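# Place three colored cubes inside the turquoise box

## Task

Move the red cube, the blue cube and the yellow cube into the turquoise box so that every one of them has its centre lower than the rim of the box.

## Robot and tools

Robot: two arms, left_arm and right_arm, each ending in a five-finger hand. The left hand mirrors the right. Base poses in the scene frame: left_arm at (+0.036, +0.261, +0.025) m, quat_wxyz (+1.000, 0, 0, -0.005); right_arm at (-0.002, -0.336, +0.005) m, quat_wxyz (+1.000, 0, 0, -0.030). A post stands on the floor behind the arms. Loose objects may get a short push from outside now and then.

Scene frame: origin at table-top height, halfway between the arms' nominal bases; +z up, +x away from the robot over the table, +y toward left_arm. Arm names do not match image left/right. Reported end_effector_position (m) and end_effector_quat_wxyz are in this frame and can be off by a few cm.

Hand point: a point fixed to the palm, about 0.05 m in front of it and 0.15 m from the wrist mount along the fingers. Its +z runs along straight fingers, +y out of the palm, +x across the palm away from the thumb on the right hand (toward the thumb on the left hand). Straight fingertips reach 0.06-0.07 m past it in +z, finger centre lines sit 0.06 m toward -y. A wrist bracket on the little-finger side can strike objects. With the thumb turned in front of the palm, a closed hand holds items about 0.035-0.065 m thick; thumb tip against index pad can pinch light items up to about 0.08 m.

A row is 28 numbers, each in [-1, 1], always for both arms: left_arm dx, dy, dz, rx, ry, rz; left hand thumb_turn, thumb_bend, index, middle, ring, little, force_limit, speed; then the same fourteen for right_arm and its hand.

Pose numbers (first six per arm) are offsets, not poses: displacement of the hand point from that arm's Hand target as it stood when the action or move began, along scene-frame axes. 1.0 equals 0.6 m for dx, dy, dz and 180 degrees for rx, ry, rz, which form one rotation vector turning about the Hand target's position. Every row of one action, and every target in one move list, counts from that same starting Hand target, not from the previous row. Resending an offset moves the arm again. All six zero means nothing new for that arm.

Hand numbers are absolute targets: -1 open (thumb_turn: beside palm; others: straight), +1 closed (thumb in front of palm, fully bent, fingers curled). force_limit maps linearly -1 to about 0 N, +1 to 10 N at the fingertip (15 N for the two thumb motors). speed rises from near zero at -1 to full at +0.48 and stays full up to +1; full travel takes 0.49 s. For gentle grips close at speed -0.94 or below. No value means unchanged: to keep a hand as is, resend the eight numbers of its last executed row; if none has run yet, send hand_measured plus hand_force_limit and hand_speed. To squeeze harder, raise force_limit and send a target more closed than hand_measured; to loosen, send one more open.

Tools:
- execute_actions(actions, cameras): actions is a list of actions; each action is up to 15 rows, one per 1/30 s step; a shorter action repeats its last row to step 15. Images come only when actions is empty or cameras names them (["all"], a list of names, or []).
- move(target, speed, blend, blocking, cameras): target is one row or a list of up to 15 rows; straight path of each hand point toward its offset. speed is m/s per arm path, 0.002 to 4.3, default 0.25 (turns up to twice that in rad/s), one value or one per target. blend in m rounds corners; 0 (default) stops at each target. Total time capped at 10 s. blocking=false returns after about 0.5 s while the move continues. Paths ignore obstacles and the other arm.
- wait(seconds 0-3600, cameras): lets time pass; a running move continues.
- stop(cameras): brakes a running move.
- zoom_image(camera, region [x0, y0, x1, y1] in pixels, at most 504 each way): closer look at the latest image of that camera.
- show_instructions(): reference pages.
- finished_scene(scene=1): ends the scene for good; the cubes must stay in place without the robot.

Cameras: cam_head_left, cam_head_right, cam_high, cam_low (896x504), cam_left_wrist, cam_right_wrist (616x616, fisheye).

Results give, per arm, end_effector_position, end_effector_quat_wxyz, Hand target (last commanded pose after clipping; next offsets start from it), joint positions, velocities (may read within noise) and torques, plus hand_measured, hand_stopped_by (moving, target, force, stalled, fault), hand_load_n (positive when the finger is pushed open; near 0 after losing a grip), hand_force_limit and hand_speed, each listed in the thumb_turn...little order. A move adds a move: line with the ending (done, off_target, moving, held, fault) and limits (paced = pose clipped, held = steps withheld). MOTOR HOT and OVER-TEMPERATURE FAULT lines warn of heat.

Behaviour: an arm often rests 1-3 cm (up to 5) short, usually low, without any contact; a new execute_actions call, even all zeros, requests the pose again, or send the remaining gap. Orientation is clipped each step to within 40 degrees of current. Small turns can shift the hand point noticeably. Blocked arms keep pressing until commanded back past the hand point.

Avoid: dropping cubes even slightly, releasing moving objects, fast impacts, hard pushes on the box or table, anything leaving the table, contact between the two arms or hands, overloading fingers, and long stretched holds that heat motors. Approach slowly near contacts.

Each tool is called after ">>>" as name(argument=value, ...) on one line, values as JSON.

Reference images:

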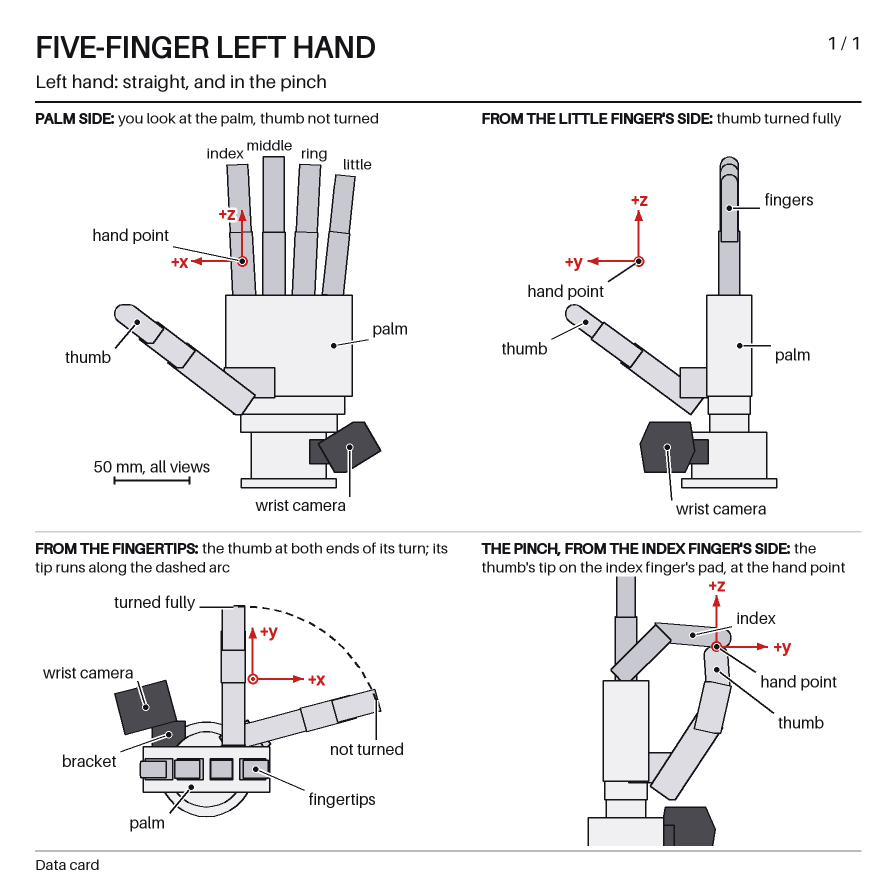

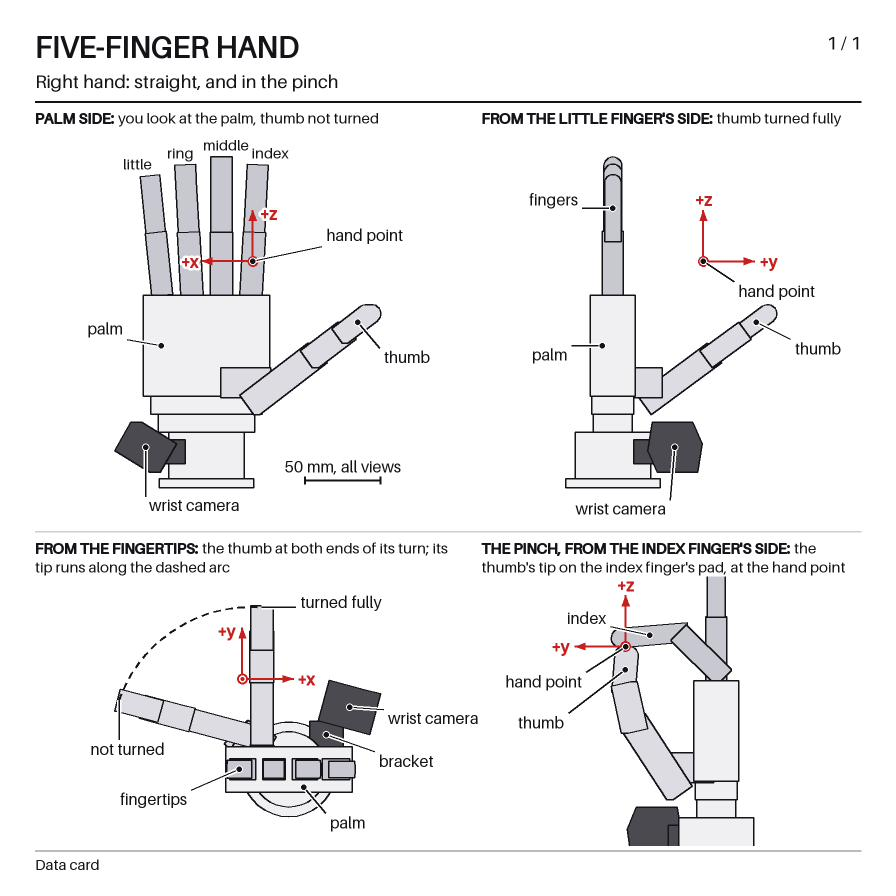

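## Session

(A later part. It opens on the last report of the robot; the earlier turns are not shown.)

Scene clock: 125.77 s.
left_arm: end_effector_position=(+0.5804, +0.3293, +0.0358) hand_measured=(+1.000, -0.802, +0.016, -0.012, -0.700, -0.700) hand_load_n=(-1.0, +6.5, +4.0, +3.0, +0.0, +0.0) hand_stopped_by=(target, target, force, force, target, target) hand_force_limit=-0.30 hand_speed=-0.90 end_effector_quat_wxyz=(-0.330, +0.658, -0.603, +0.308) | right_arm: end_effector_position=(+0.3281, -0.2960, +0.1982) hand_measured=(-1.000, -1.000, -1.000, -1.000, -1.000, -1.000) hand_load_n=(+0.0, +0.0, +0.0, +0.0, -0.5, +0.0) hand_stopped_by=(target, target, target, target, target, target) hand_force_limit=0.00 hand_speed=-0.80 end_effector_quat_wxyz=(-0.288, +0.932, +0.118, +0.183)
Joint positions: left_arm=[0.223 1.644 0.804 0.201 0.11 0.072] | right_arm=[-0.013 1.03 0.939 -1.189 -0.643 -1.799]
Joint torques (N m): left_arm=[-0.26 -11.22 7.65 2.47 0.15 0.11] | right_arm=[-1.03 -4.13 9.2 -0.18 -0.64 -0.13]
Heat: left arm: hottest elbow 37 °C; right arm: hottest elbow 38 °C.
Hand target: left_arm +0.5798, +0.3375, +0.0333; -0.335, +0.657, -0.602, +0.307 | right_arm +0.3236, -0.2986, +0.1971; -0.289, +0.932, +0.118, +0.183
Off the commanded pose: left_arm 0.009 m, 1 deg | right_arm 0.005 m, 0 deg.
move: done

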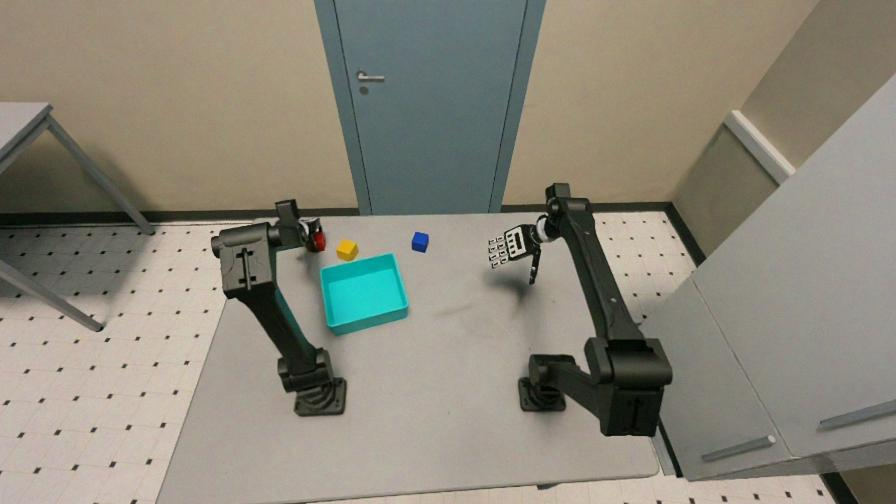

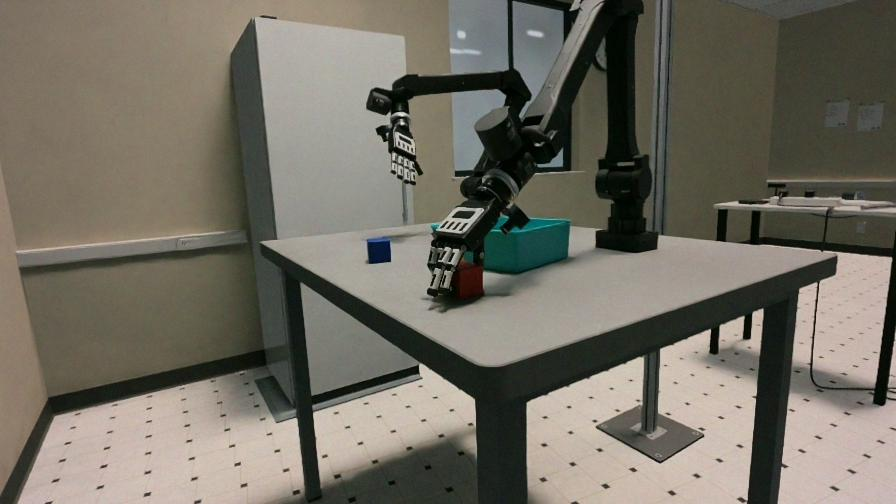

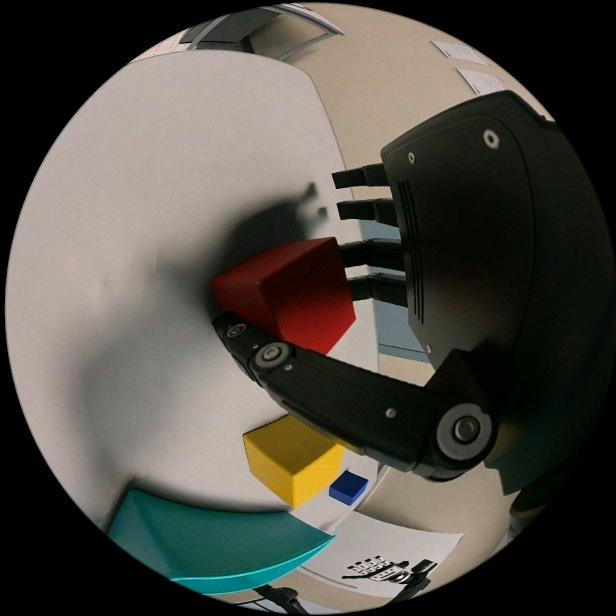

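>>> move(target=[[0,0,0.245,0,0,0, 1,-0.8,0.3,0.3,-0.7,-0.7,-0.3,-0.9, 0,0,0,0,0,0,-1,-1,-1,-1,-1,-1,0,-0.8],[-0.3613,-0.4242,0.245,0,0,0.0444, 1,-0.8,0.3,0.3,-0.2,-0.2,-0.3,-0.5, 0,0,0,0,0,0,-1,-1,-1,-1,-1,-1,0,-0.8]], blend=[0.04,0], speed=[0.15,0.3], cameras=["cam_head_left","cam_high","cam_low","cam_left_wrist"])

Scene clock: 167.83 s.
left_arm: end_effector_position=(+0.3565, +0.0936, +0.1648) hand_measured=(+1.000, -0.802, +0.016, -0.012, -0.200, -0.200) hand_load_n=(-1.0, +7.0, +4.5, +3.5, +0.0, +0.0) hand_stopped_by=(target, target, force, force, target, target) hand_force_limit=-0.30 hand_speed=-0.50 end_effector_quat_wxyz=(-0.357, +0.697, -0.561, +0.269) | right_arm: end_effector_position=(+0.3281, -0.2960, +0.1982) hand_measured=(-1.000, -1.000, -1.000, -1.000, -1.000, -1.000) hand_load_n=(+0.0, +0.0, +0.0, +0.0, +0.0, +0.0) hand_stopped_by=(target, target, target, target, target, target) hand_force_limit=0.00 hand_speed=-0.80 end_effector_quat_wxyz=(-0.288, +0.932, +0.118, +0.183)
Joint positions: left_arm=[-0.69 0.929 0.635 -0.617 -0.707 -0.664] | right_arm=[-0.013 1.03 0.939 -1.189 -0.643 -1.799]
Joint torques (N m): left_arm=[-2.2 -4.31 13.35 0.95 -0.63 -0.1] | right_arm=[-1.08 -4.66 9.14 -0.13 -0.64 -0.13]
Heat: left arm: hottest elbow 36 °C; right arm: hottest elbow 38 °C.
Hand target: left_arm +0.3630, +0.0830, +0.1802; -0.356, +0.697, -0.554, +0.283 | right_arm +0.3236, -0.2986, +0.1971; -0.289, +0.932, +0.118, +0.183
Off the commanded pose: left_arm 0.020 m, 2 deg | right_arm 0.005 m, 0 deg.
move: off_target (left_arm); target 2's new numbers were sent with left_arm's hand 0.020 m and 2 deg from that target

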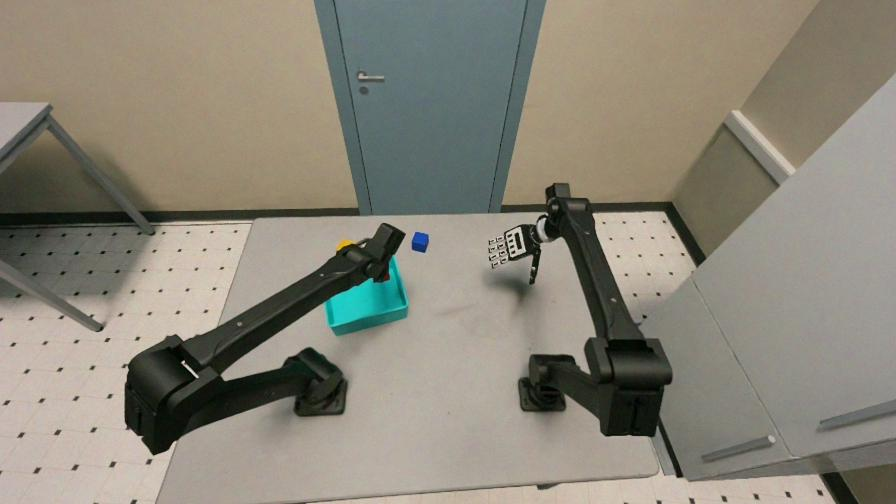

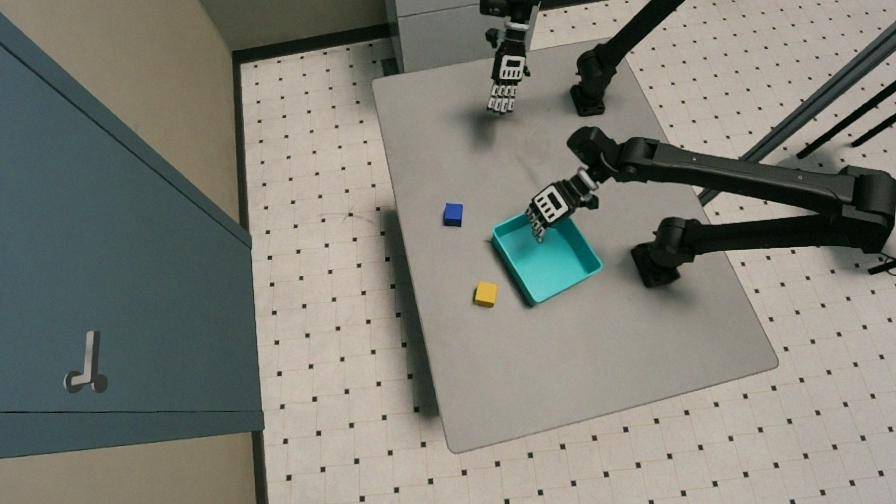

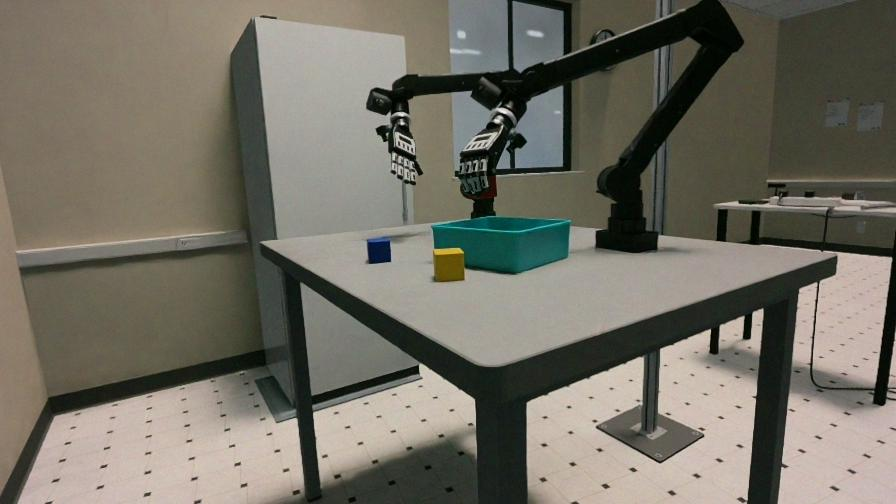

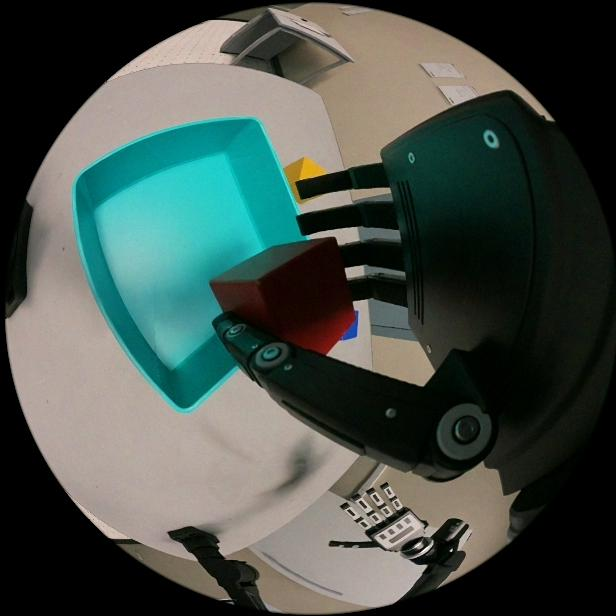

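>>> move(target=[0.01,-0.025,-0.067,0,0,0, 1,-0.8,0.3,0.3,-0.2,-0.2,-0.3,-0.5, 0,0,0,0,0,0,-1,-1,-1,-1,-1,-1,0,-0.8], speed=0.15, cameras=["cam_head_left","cam_head_right","cam_high","cam_low","cam_left_wrist"])

>>> zoom_image(camera="cam_head_left", region=[310, 210, 430, 345])

>>> zoom_image(camera="cam_high", region=[480, 150, 630, 320])

Scene clock: 175.27 s.
left_arm: end_effector_position=(+0.3672, +0.0749, +0.1364) hand_measured=(+1.000, -0.802, +0.016, -0.012, -0.200, -0.200) hand_load_n=(-1.0, +6.5, +4.0, +3.0, +0.0, +0.0) hand_stopped_by=(target, target, force, force, target, target) hand_force_limit=-0.30 hand_speed=-0.50 end_effector_quat_wxyz=(-0.357, +0.697, -0.560, +0.270) | right_arm: end_effector_position=(+0.3281, -0.2960, +0.1982) hand_measured=(-1.000, -1.000, -1.000, -1.000, -1.000, -1.000) hand_load_n=(+0.0, +0.0, +0.0, +0.0, +0.0, +0.0) hand_stopped_by=(target, target, target, target, target, target) hand_force_limit=0.00 hand_speed=-0.80 end_effector_quat_wxyz=(-0.288, +0.932, +0.118, +0.183)
Joint positions: left_arm=[-0.717 1.034 0.617 -0.508 -0.723 -0.692] | right_arm=[-0.013 1.03 0.939 -1.189 -0.643 -1.799]
Joint torques (N m): left_arm=[-2.2 -5.6 10.04 2 -0.64 -0.1] | right_arm=[-0.97 -4.54 9.22 -0.13 -0.65 -0.11]
Heat: left arm: hottest elbow 37 °C; right arm: hottest elbow 38 °C.
Hand target: left_arm +0.3690, +0.0680, +0.1401; -0.356, +0.697, -0.554, +0.283 | right_arm +0.3236, -0.2986, +0.1971; -0.289, +0.932, +0.118, +0.183
Off the commanded pose: left_arm 0.008 m, 2 deg | right_arm 0.005 m, 0 deg.
move: done

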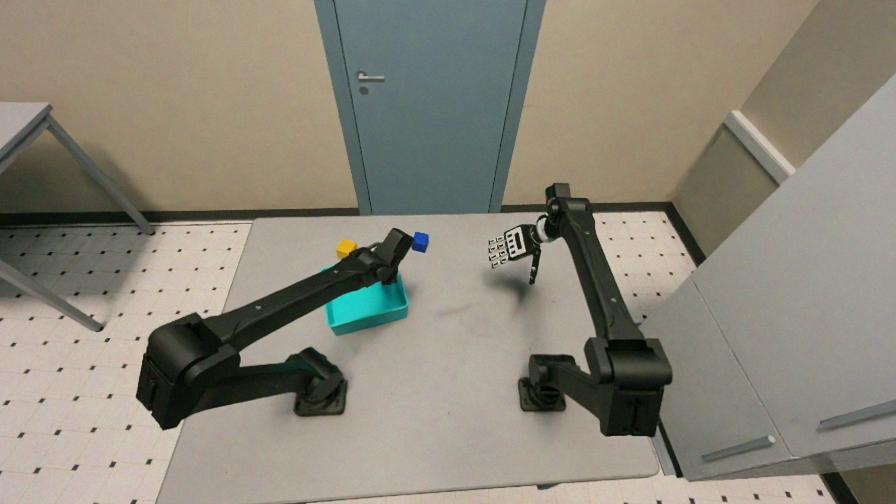

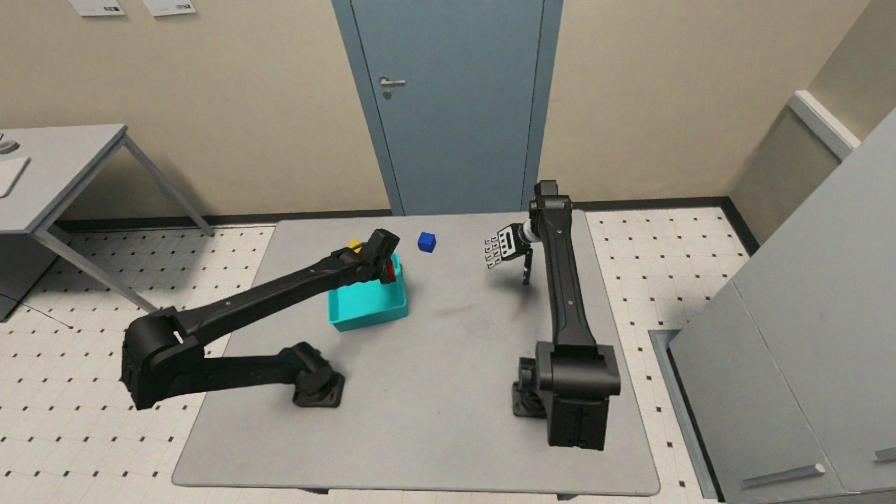

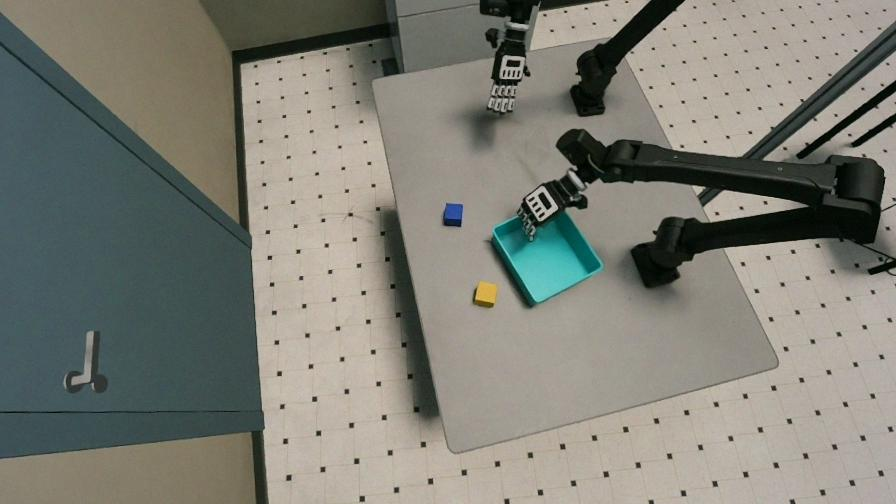

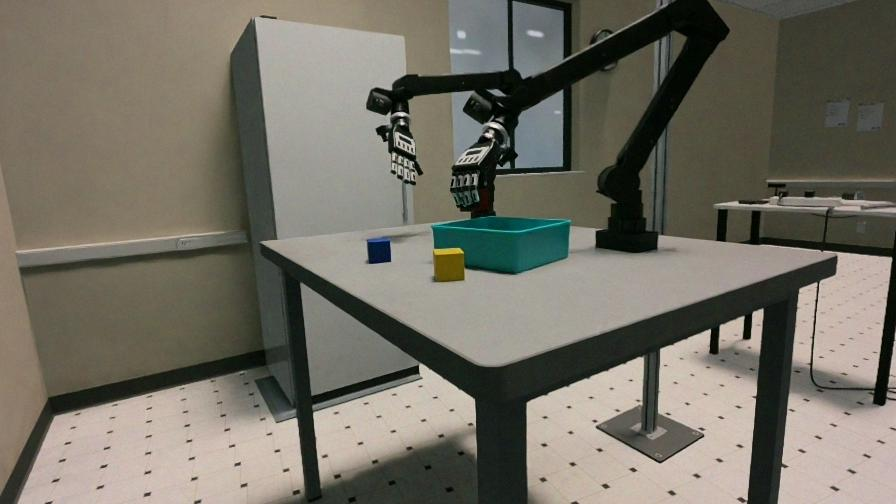

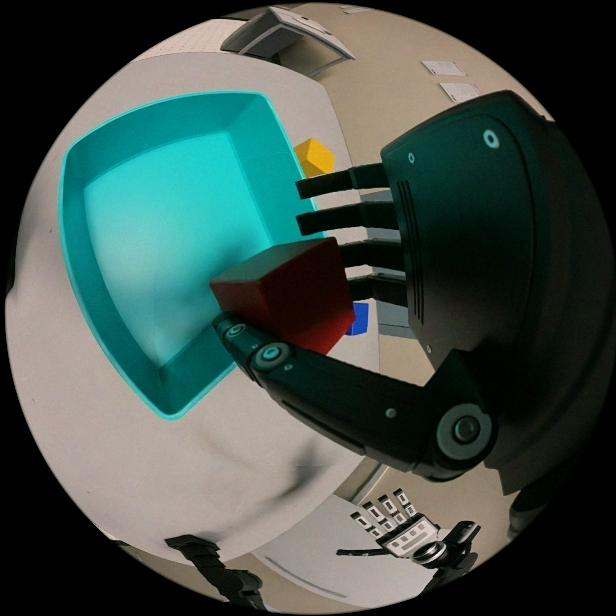

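Scaled by 3.733 from the camera's image (finer frame: 1280x720).

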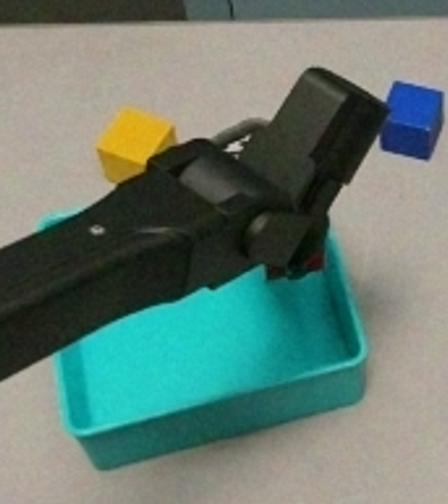

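Scaled by 2.965 from the camera's image (finer frame: 1280x720).

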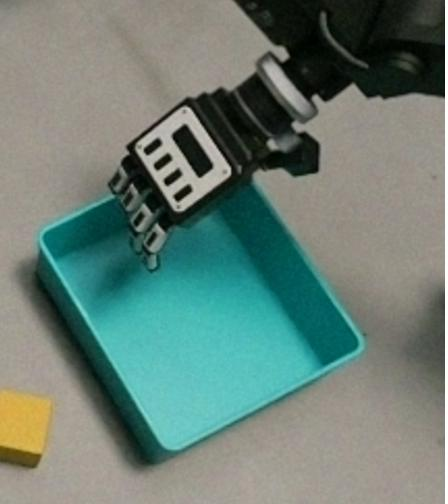

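>>> move(target=[0.02,0.022,-0.085,0,0,0, 1,-0.8,0.3,0.3,-0.2,-0.2,-0.3,-0.5, 0,0,0,0,0,0,-1,-1,-1,-1,-1,-1,0,-0.8], speed=0.12, cameras=["cam_head_left","cam_head_right","cam_high","cam_low","cam_left_wrist"])

>>> zoom_image(camera="cam_head_right", region=[310, 210, 430, 345])

>>> zoom_image(camera="cam_high", region=[480, 150, 630, 320])

>>> zoom_image(camera="cam_low", region=[420, 150, 590, 280])

Scene clock: 186.77 s.
left_arm: end_effector_position=(+0.3757, +0.0792, +0.0868) hand_measured=(+1.000, -0.802, +0.016, -0.012, -0.200, -0.200) hand_load_n=(-1.0, +7.0, +4.0, +3.5, +0.0, +0.0) hand_stopped_by=(target, target, force, force, target, target) hand_force_limit=-0.30 hand_speed=-0.50 end_effector_quat_wxyz=(-0.354, +0.697, -0.558, +0.279) | right_arm: end_effector_position=(+0.3281, -0.2960, +0.1982) hand_measured=(-1.000, -1.000, -1.000, -1.000, -1.000, -1.000) hand_load_n=(+0.0, +0.0, +0.0, +0.0, +0.0, +0.0) hand_stopped_by=(target, target, target, target, target, target) hand_force_limit=0.00 hand_speed=-0.80 end_effector_quat_wxyz=(-0.288, +0.932, +0.118, +0.183)
Joint positions: left_arm=[-0.68 1.126 0.518 -0.274 -0.692 -0.652] | right_arm=[-0.013 1.03 0.939 -1.189 -0.643 -1.799]
Joint torques (N m): left_arm=[-0.44 -5.95 9.18 2.07 -0.32 0.13] | right_arm=[-0.73 -4.31 9.05 -0.21 -0.63 -0.11]
Heat: left arm: hottest elbow 37 °C; right arm: hottest elbow 38 °C.
Hand target: left_arm +0.3809, +0.0812, +0.0890; -0.356, +0.697, -0.554, +0.283 | right_arm +0.3236, -0.2986, +0.1971; -0.289, +0.932, +0.118, +0.183
Off the commanded pose: left_arm 0.006 m, 1 deg | right_arm 0.005 m, 0 deg.
move: done

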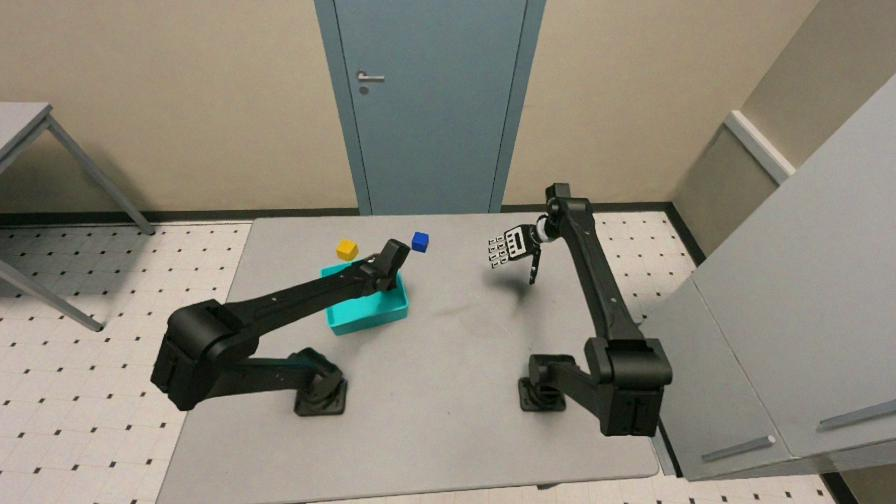

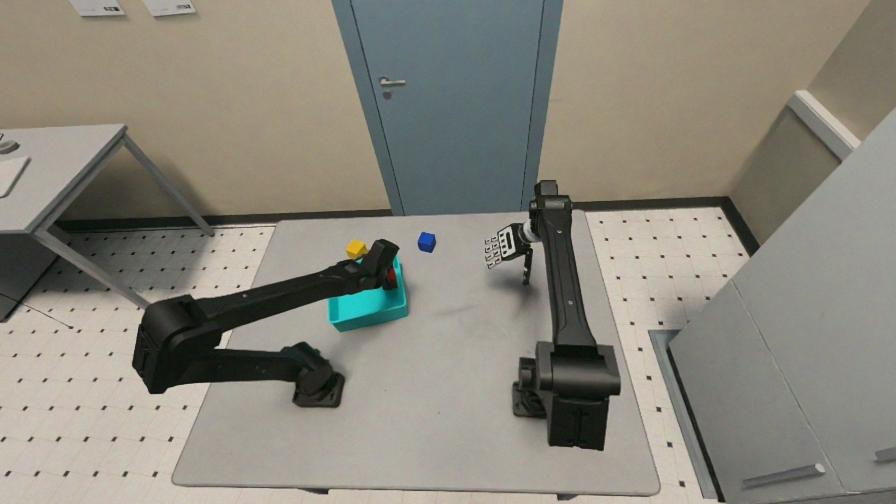

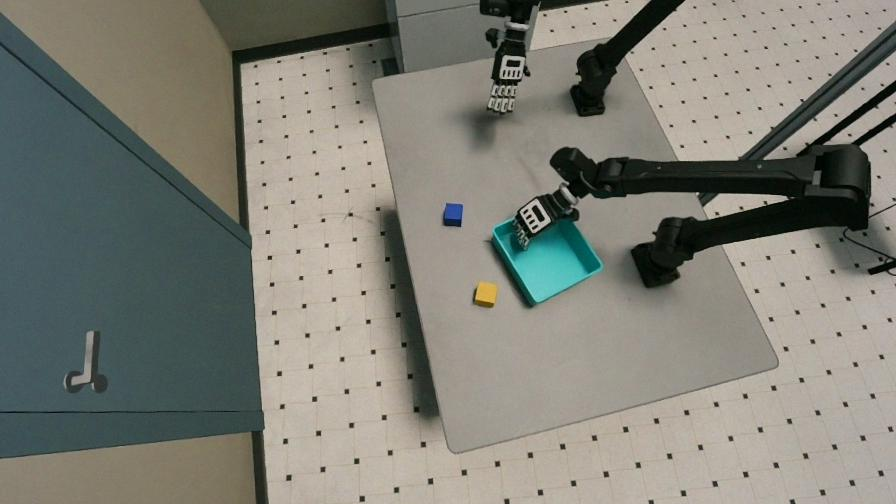

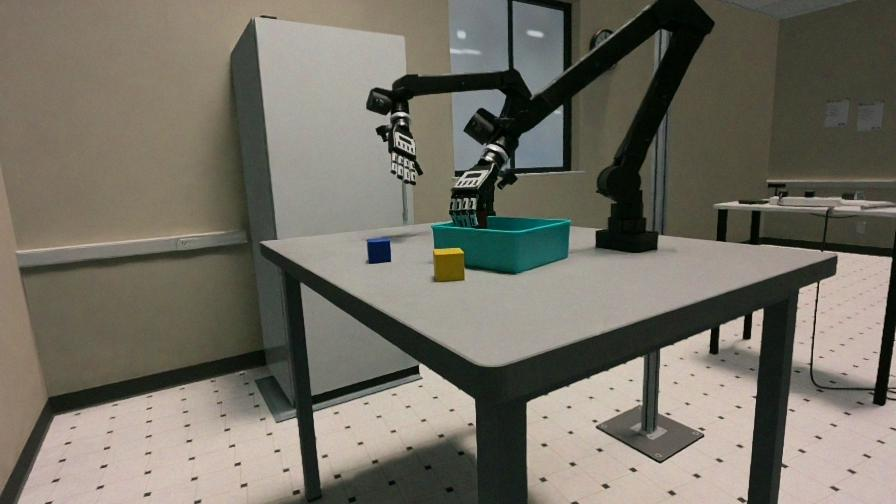

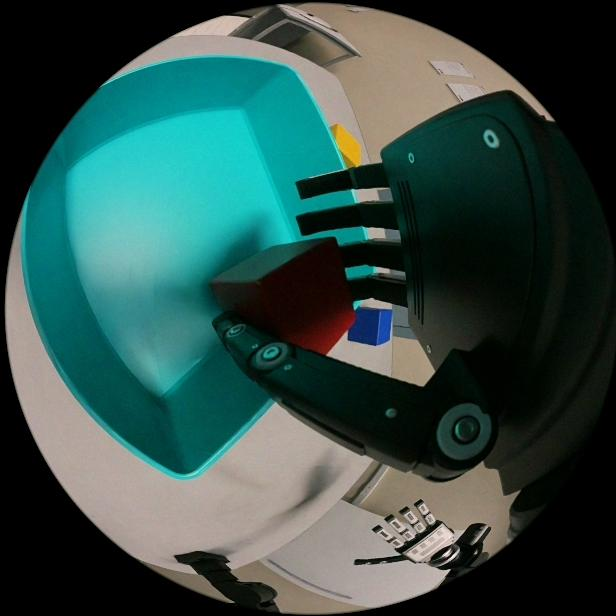

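Scaled by 3.733 from the camera's image (finer frame: 1280x720).

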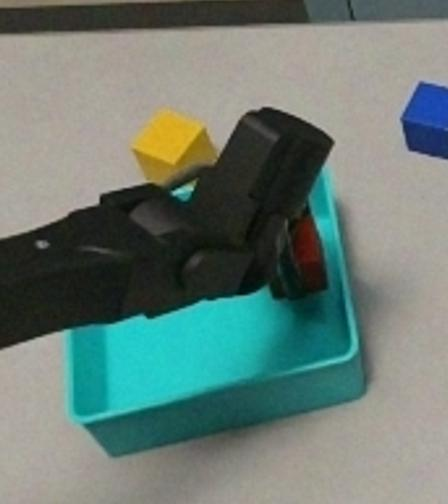

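Scaled by 2.965 from the camera's image (finer frame: 1280x720).

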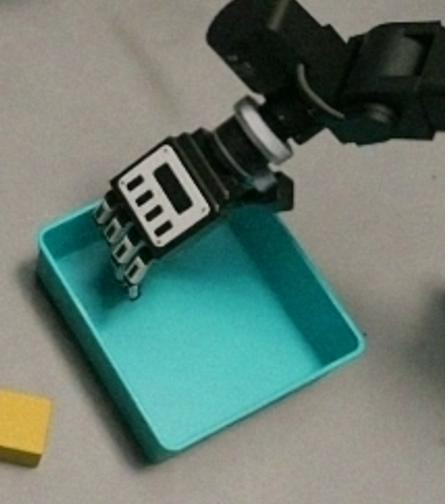

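Scaled by 2.965 from the camera's image (finer frame: 1280x720).

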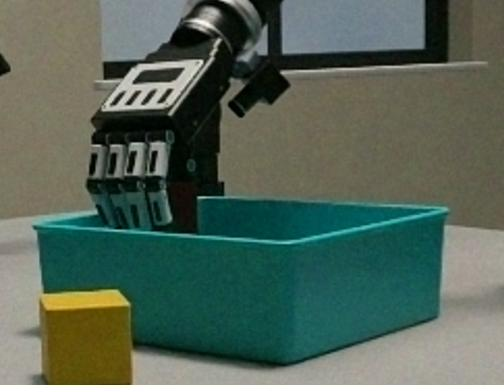

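>>> move(target=[-0.005,0.003,-0.073,0,0,0, 1,-0.8,0.3,0.3,-0.2,-0.2,-0.3,-0.5, 0,0,0,0,0,0,-1,-1,-1,-1,-1,-1,0,-0.8], speed=0.08, cameras=["cam_head_right","cam_high","cam_low","cam_left_wrist"])

>>> zoom_image(camera="cam_low", region=[420, 150, 590, 280])

>>> zoom_image(camera="cam_left_wrist", region=[130, 150, 400, 400])

Scene clock: 195.47 s.
left_arm: end_effector_position=(+0.3740, +0.0807, +0.0445) hand_measured=(+1.000, -0.802, +0.016, -0.012, -0.200, -0.200) hand_load_n=(-1.0, +6.5, +4.0, +3.0, +0.0, +0.0) hand_stopped_by=(target, target, force, force, target, target) hand_force_limit=-0.30 hand_speed=-0.50 end_effector_quat_wxyz=(-0.354, +0.697, -0.558, +0.280) | right_arm: end_effector_position=(+0.3281, -0.2960, +0.1982) hand_measured=(-1.000, -1.000, -1.000, -1.000, -1.000, -1.000) hand_load_n=(+0.0, +0.0, +0.0, -0.5, +0.0, +0.5) hand_stopped_by=(target, target, target, target, target, target) hand_force_limit=0.00 hand_speed=-0.80 end_effector_quat_wxyz=(-0.288, +0.932, +0.118, +0.183)
Joint positions: left_arm=[-0.68 1.233 0.449 -0.095 -0.692 -0.651] | right_arm=[-0.013 1.03 0.939 -1.189 -0.643 -1.799]
Joint torques (N m): left_arm=[-0.5 -6.18 7.94 2.06 -0.35 0.11] | right_arm=[-0.67 -4.54 9.17 -0.14 -0.63 -0.12]
Heat: left arm: hottest elbow 37 °C; right arm: hottest elbow 38 °C.
Hand target: left_arm +0.3780, +0.0829, +0.0454; -0.356, +0.697, -0.554, +0.283 | right_arm +0.3236, -0.2986, +0.1971; -0.289, +0.932, +0.118, +0.183
Off the commanded pose: left_arm 0.005 m, 1 deg | right_arm 0.005 m, 0 deg.
move: done

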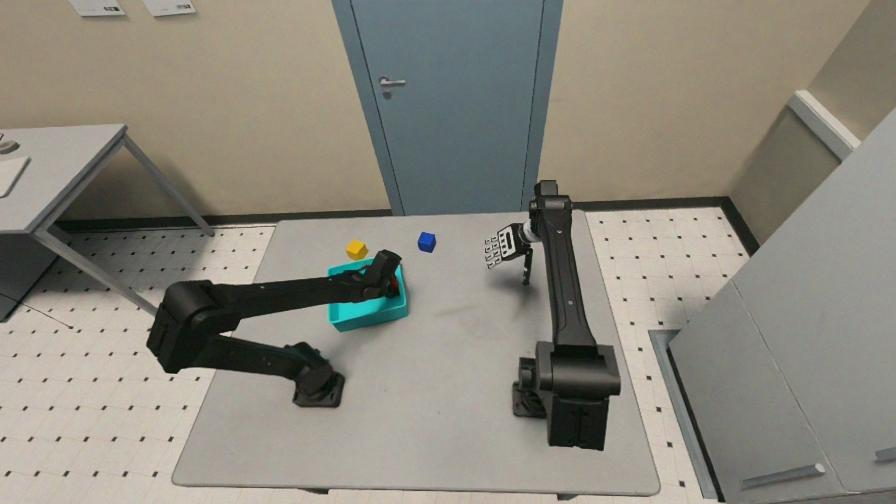

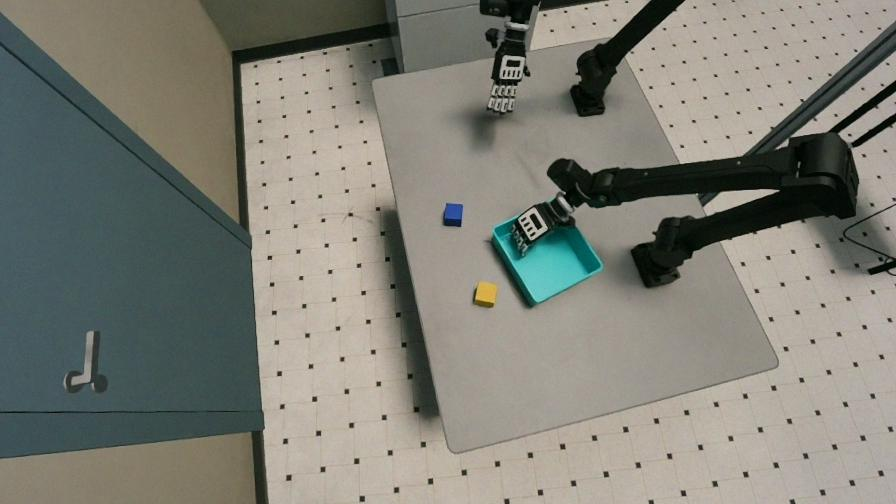

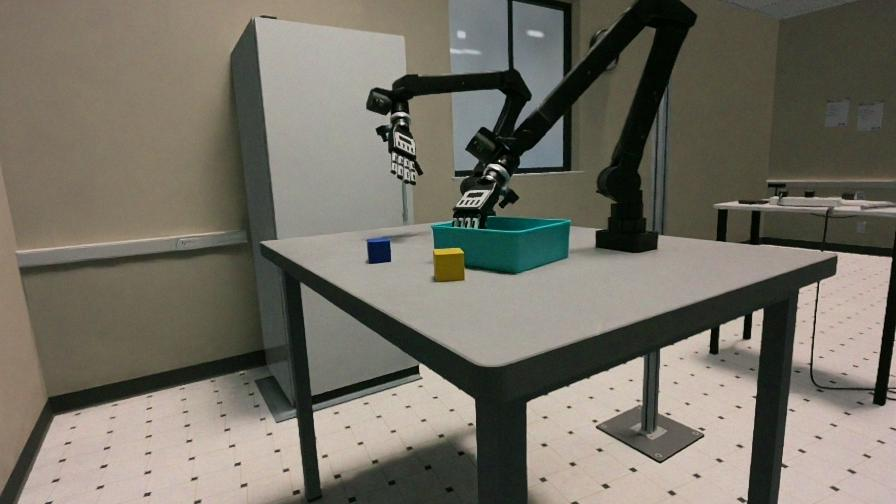

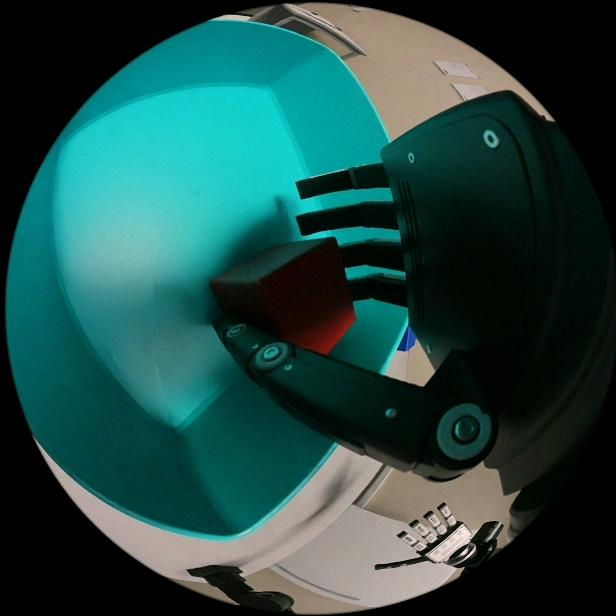

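Scaled by 2.965 from the camera's image (finer frame: 1280x720).

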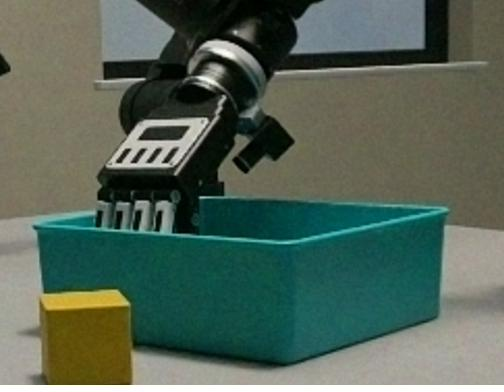

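Scaled by 1.867 from the camera's image (finer frame: 880x880).

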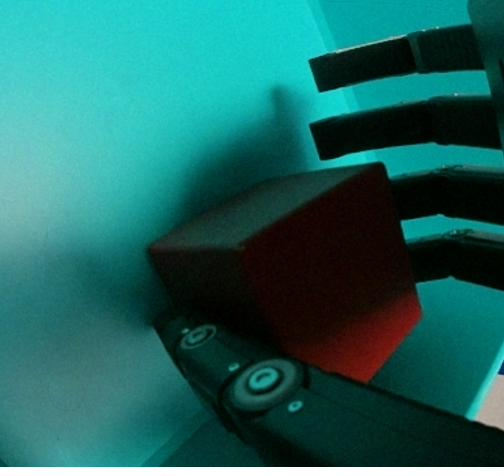

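>>> move(target=[0,0.0,-0.011,0,0,0, 1,-0.8,0.3,0.3,-0.2,-0.2,-0.3,-0.5, 0,0,0,0,0,0,-1,-1,-1,-1,-1,-1,0,-0.8], speed=0.03)

Scene clock: 197.67 s.
left_arm: end_effector_position=(+0.3745, +0.0803, +0.0388) hand_measured=(+1.000, -0.802, +0.016, -0.012, -0.200, -0.200) hand_load_n=(-1.0, +6.5, +4.0, +3.0, +0.0, +0.0) hand_stopped_by=(target, target, force, force, target, target) hand_force_limit=-0.30 hand_speed=-0.50 end_effector_quat_wxyz=(-0.354, +0.697, -0.557, +0.281) | right_arm: end_effector_position=(+0.3281, -0.2960, +0.1982) hand_measured=(-1.000, -1.000, -1.000, -1.000, -1.000, -1.000) hand_load_n=(+0.0, +0.0, +0.0, +0.0, +0.0, +0.0) hand_stopped_by=(target, target, target, target, target, target) hand_force_limit=0.00 hand_speed=-0.80 end_effector_quat_wxyz=(-0.288, +0.932, +0.118, +0.183)
Joint positions: left_arm=[-0.68 1.252 0.441 -0.066 -0.692 -0.651] | right_arm=[-0.013 1.03 0.939 -1.189 -0.643 -1.799]
Joint torques (N m): left_arm=[-0.5 -6.18 7.71 2.19 -0.35 0.11] | right_arm=[-0.79 -4.25 9.18 -0.18 -0.63 -0.1]
Heat: left arm: hottest elbow 37 °C; right arm: hottest elbow 38 °C.
Hand target: left_arm +0.3780, +0.0829, +0.0387; -0.356, +0.697, -0.554, +0.283 | right_arm +0.3236, -0.2986, +0.1971; -0.289, +0.932, +0.118, +0.183
Off the commanded pose: left_arm 0.004 m, 0 deg | right_arm 0.005 m, 0 deg.
move: done

>>> move(target=[0,0.0,-0.006,0,0,0, 1,-0.8,0.3,0.3,-0.2,-0.2,-0.3,-0.5, 0,0,0,0,0,0,-1,-1,-1,-1,-1,-1,0,-0.8], speed=0.03, cameras=["cam_left_wrist","cam_head_right"])

>>> zoom_image(camera="cam_left_wrist", region=[130, 150, 400, 400])

Scene clock: 201.73 s.
left_arm: end_effector_position=(+0.3749, +0.0799, +0.0359) hand_measured=(+1.000, -0.802, +0.016, -0.012, -0.200, -0.200) hand_load_n=(-1.0, +6.5, +4.5, +3.5, +0.0, +0.0) hand_stopped_by=(target, target, force, force, target, target) hand_force_limit=-0.30 hand_speed=-0.50 end_effector_quat_wxyz=(-0.354, +0.697, -0.557, +0.282) | right_arm: end_effector_position=(+0.3281, -0.2960, +0.1982) hand_measured=(-1.000, -1.000, -1.000, -1.000, -1.000, -1.000) hand_load_n=(+0.0, +0.0, +0.0, +0.0, -0.5, +0.0) hand_stopped_by=(target, target, target, target, target, target) hand_force_limit=0.00 hand_speed=-0.80 end_effector_quat_wxyz=(-0.288, +0.932, +0.118, +0.183)
Joint positions: left_arm=[-0.68 1.263 0.438 -0.05 -0.692 -0.651] | right_arm=[-0.013 1.03 0.939 -1.189 -0.643 -1.799]
Joint torques (N m): left_arm=[-0.38 -6.12 7.51 2.06 -0.34 0.11] | right_arm=[-0.79 -4.6 9.09 -0.16 -0.64 -0.1]
Heat: left arm: hottest elbow 37 °C; right arm: hottest elbow 38 °C.
Hand target: left_arm +0.3779, +0.0829, +0.0350; -0.356, +0.697, -0.554, +0.283 | right_arm +0.3236, -0.2986, +0.1971; -0.289, +0.932, +0.118, +0.183
Off the commanded pose: left_arm 0.004 m, 0 deg | right_arm 0.005 m, 0 deg.
move: done
Images, in order (width x height): cam_head_right 896x504, cam_left_wrist 616x616.

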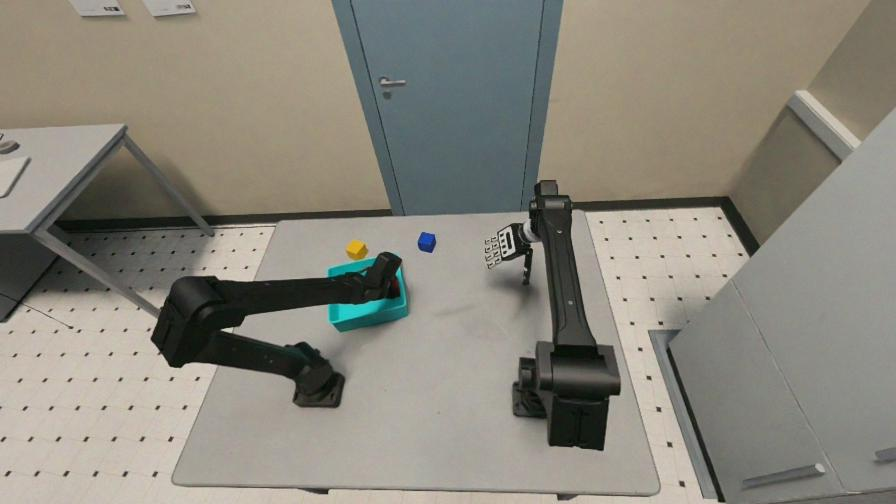

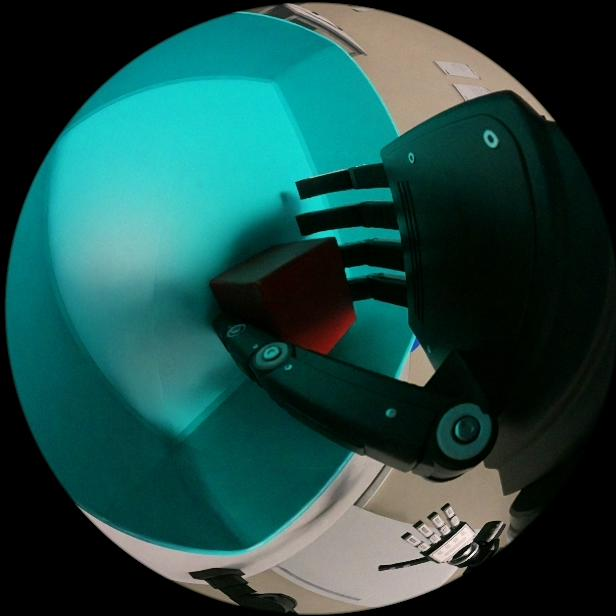

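Scaled by 1.867 from the camera's image (finer frame: 880x880).

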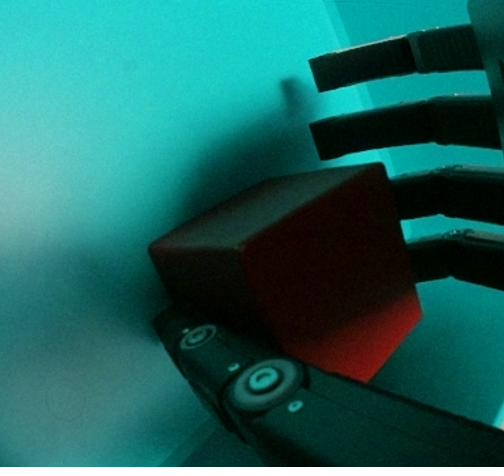

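>>> move(target=[0,0.0,-0.008,0,0,0, 1,-0.8,0.3,0.3,-0.2,-0.2,-0.3,-0.5, 0,0,0,0,0,0,-1,-1,-1,-1,-1,-1,0,-0.8], speed=0.03, cameras=["cam_left_wrist"])

>>> zoom_image(camera="cam_left_wrist", region=[130, 150, 400, 400])

Scene clock: 205.00 s.
left_arm: end_effector_position=(+0.3777, +0.0776, +0.0358) hand_measured=(+1.000, -0.802, +0.016, -0.012, -0.200, -0.200) hand_load_n=(-2.0, +6.5, +3.5, +3.5, +0.0, +0.0) hand_stopped_by=(target, target, force, force, target, target) hand_force_limit=-0.30 hand_speed=-0.50 end_effector_quat_wxyz=(-0.353, +0.697, -0.554, +0.288) | right_arm: end_effector_position=(+0.3281, -0.2960, +0.1982) hand_measured=(-1.000, -1.000, -1.000, -1.000, -1.000, -1.000) hand_load_n=(+0.0, -0.5, +0.0, +0.0, +0.0, +0.0) hand_stopped_by=(target, target, target, target, target, target) hand_force_limit=0.00 hand_speed=-0.80 end_effector_quat_wxyz=(-0.288, +0.932, +0.118, +0.183)
Joint positions: left_arm=[-0.68 1.272 0.437 -0.027 -0.692 -0.651] | right_arm=[-0.013 1.03 0.939 -1.189 -0.643 -1.799]
Joint torques (N m): left_arm=[-0.56 -5.71 7.13 2.06 -0.34 0.1] | right_arm=[-1.03 -4.37 9.17 -0.2 -0.64 -0.13]
Heat: left arm: hottest elbow 37 °C; right arm: hottest elbow 38 °C.
Hand target: left_arm +0.3781, +0.0828, +0.0303; -0.356, +0.697, -0.554, +0.283 | right_arm +0.3236, -0.2986, +0.1971; -0.289, +0.932, +0.118, +0.183
Off the commanded pose: left_arm 0.008 m, 1 deg | right_arm 0.005 m, 0 deg.
move: done

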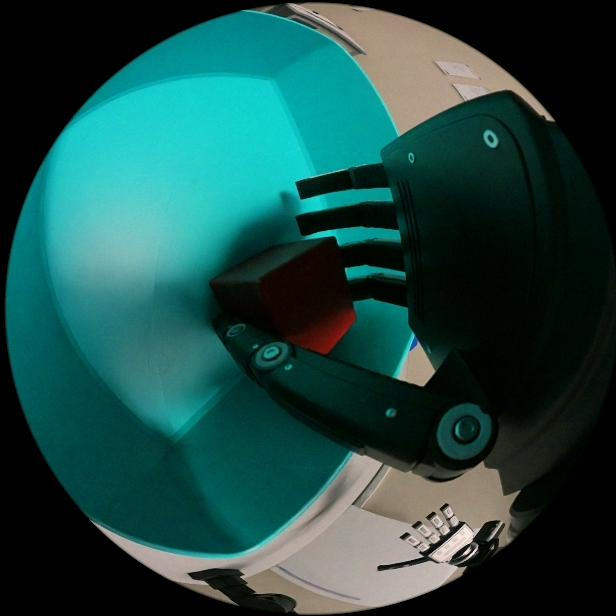

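Scaled by 1.867 from the camera's image (finer frame: 880x880).

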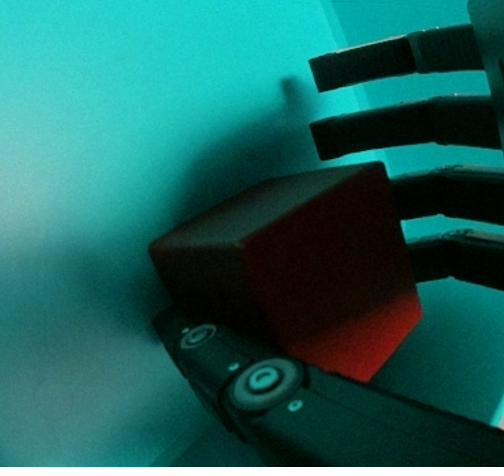

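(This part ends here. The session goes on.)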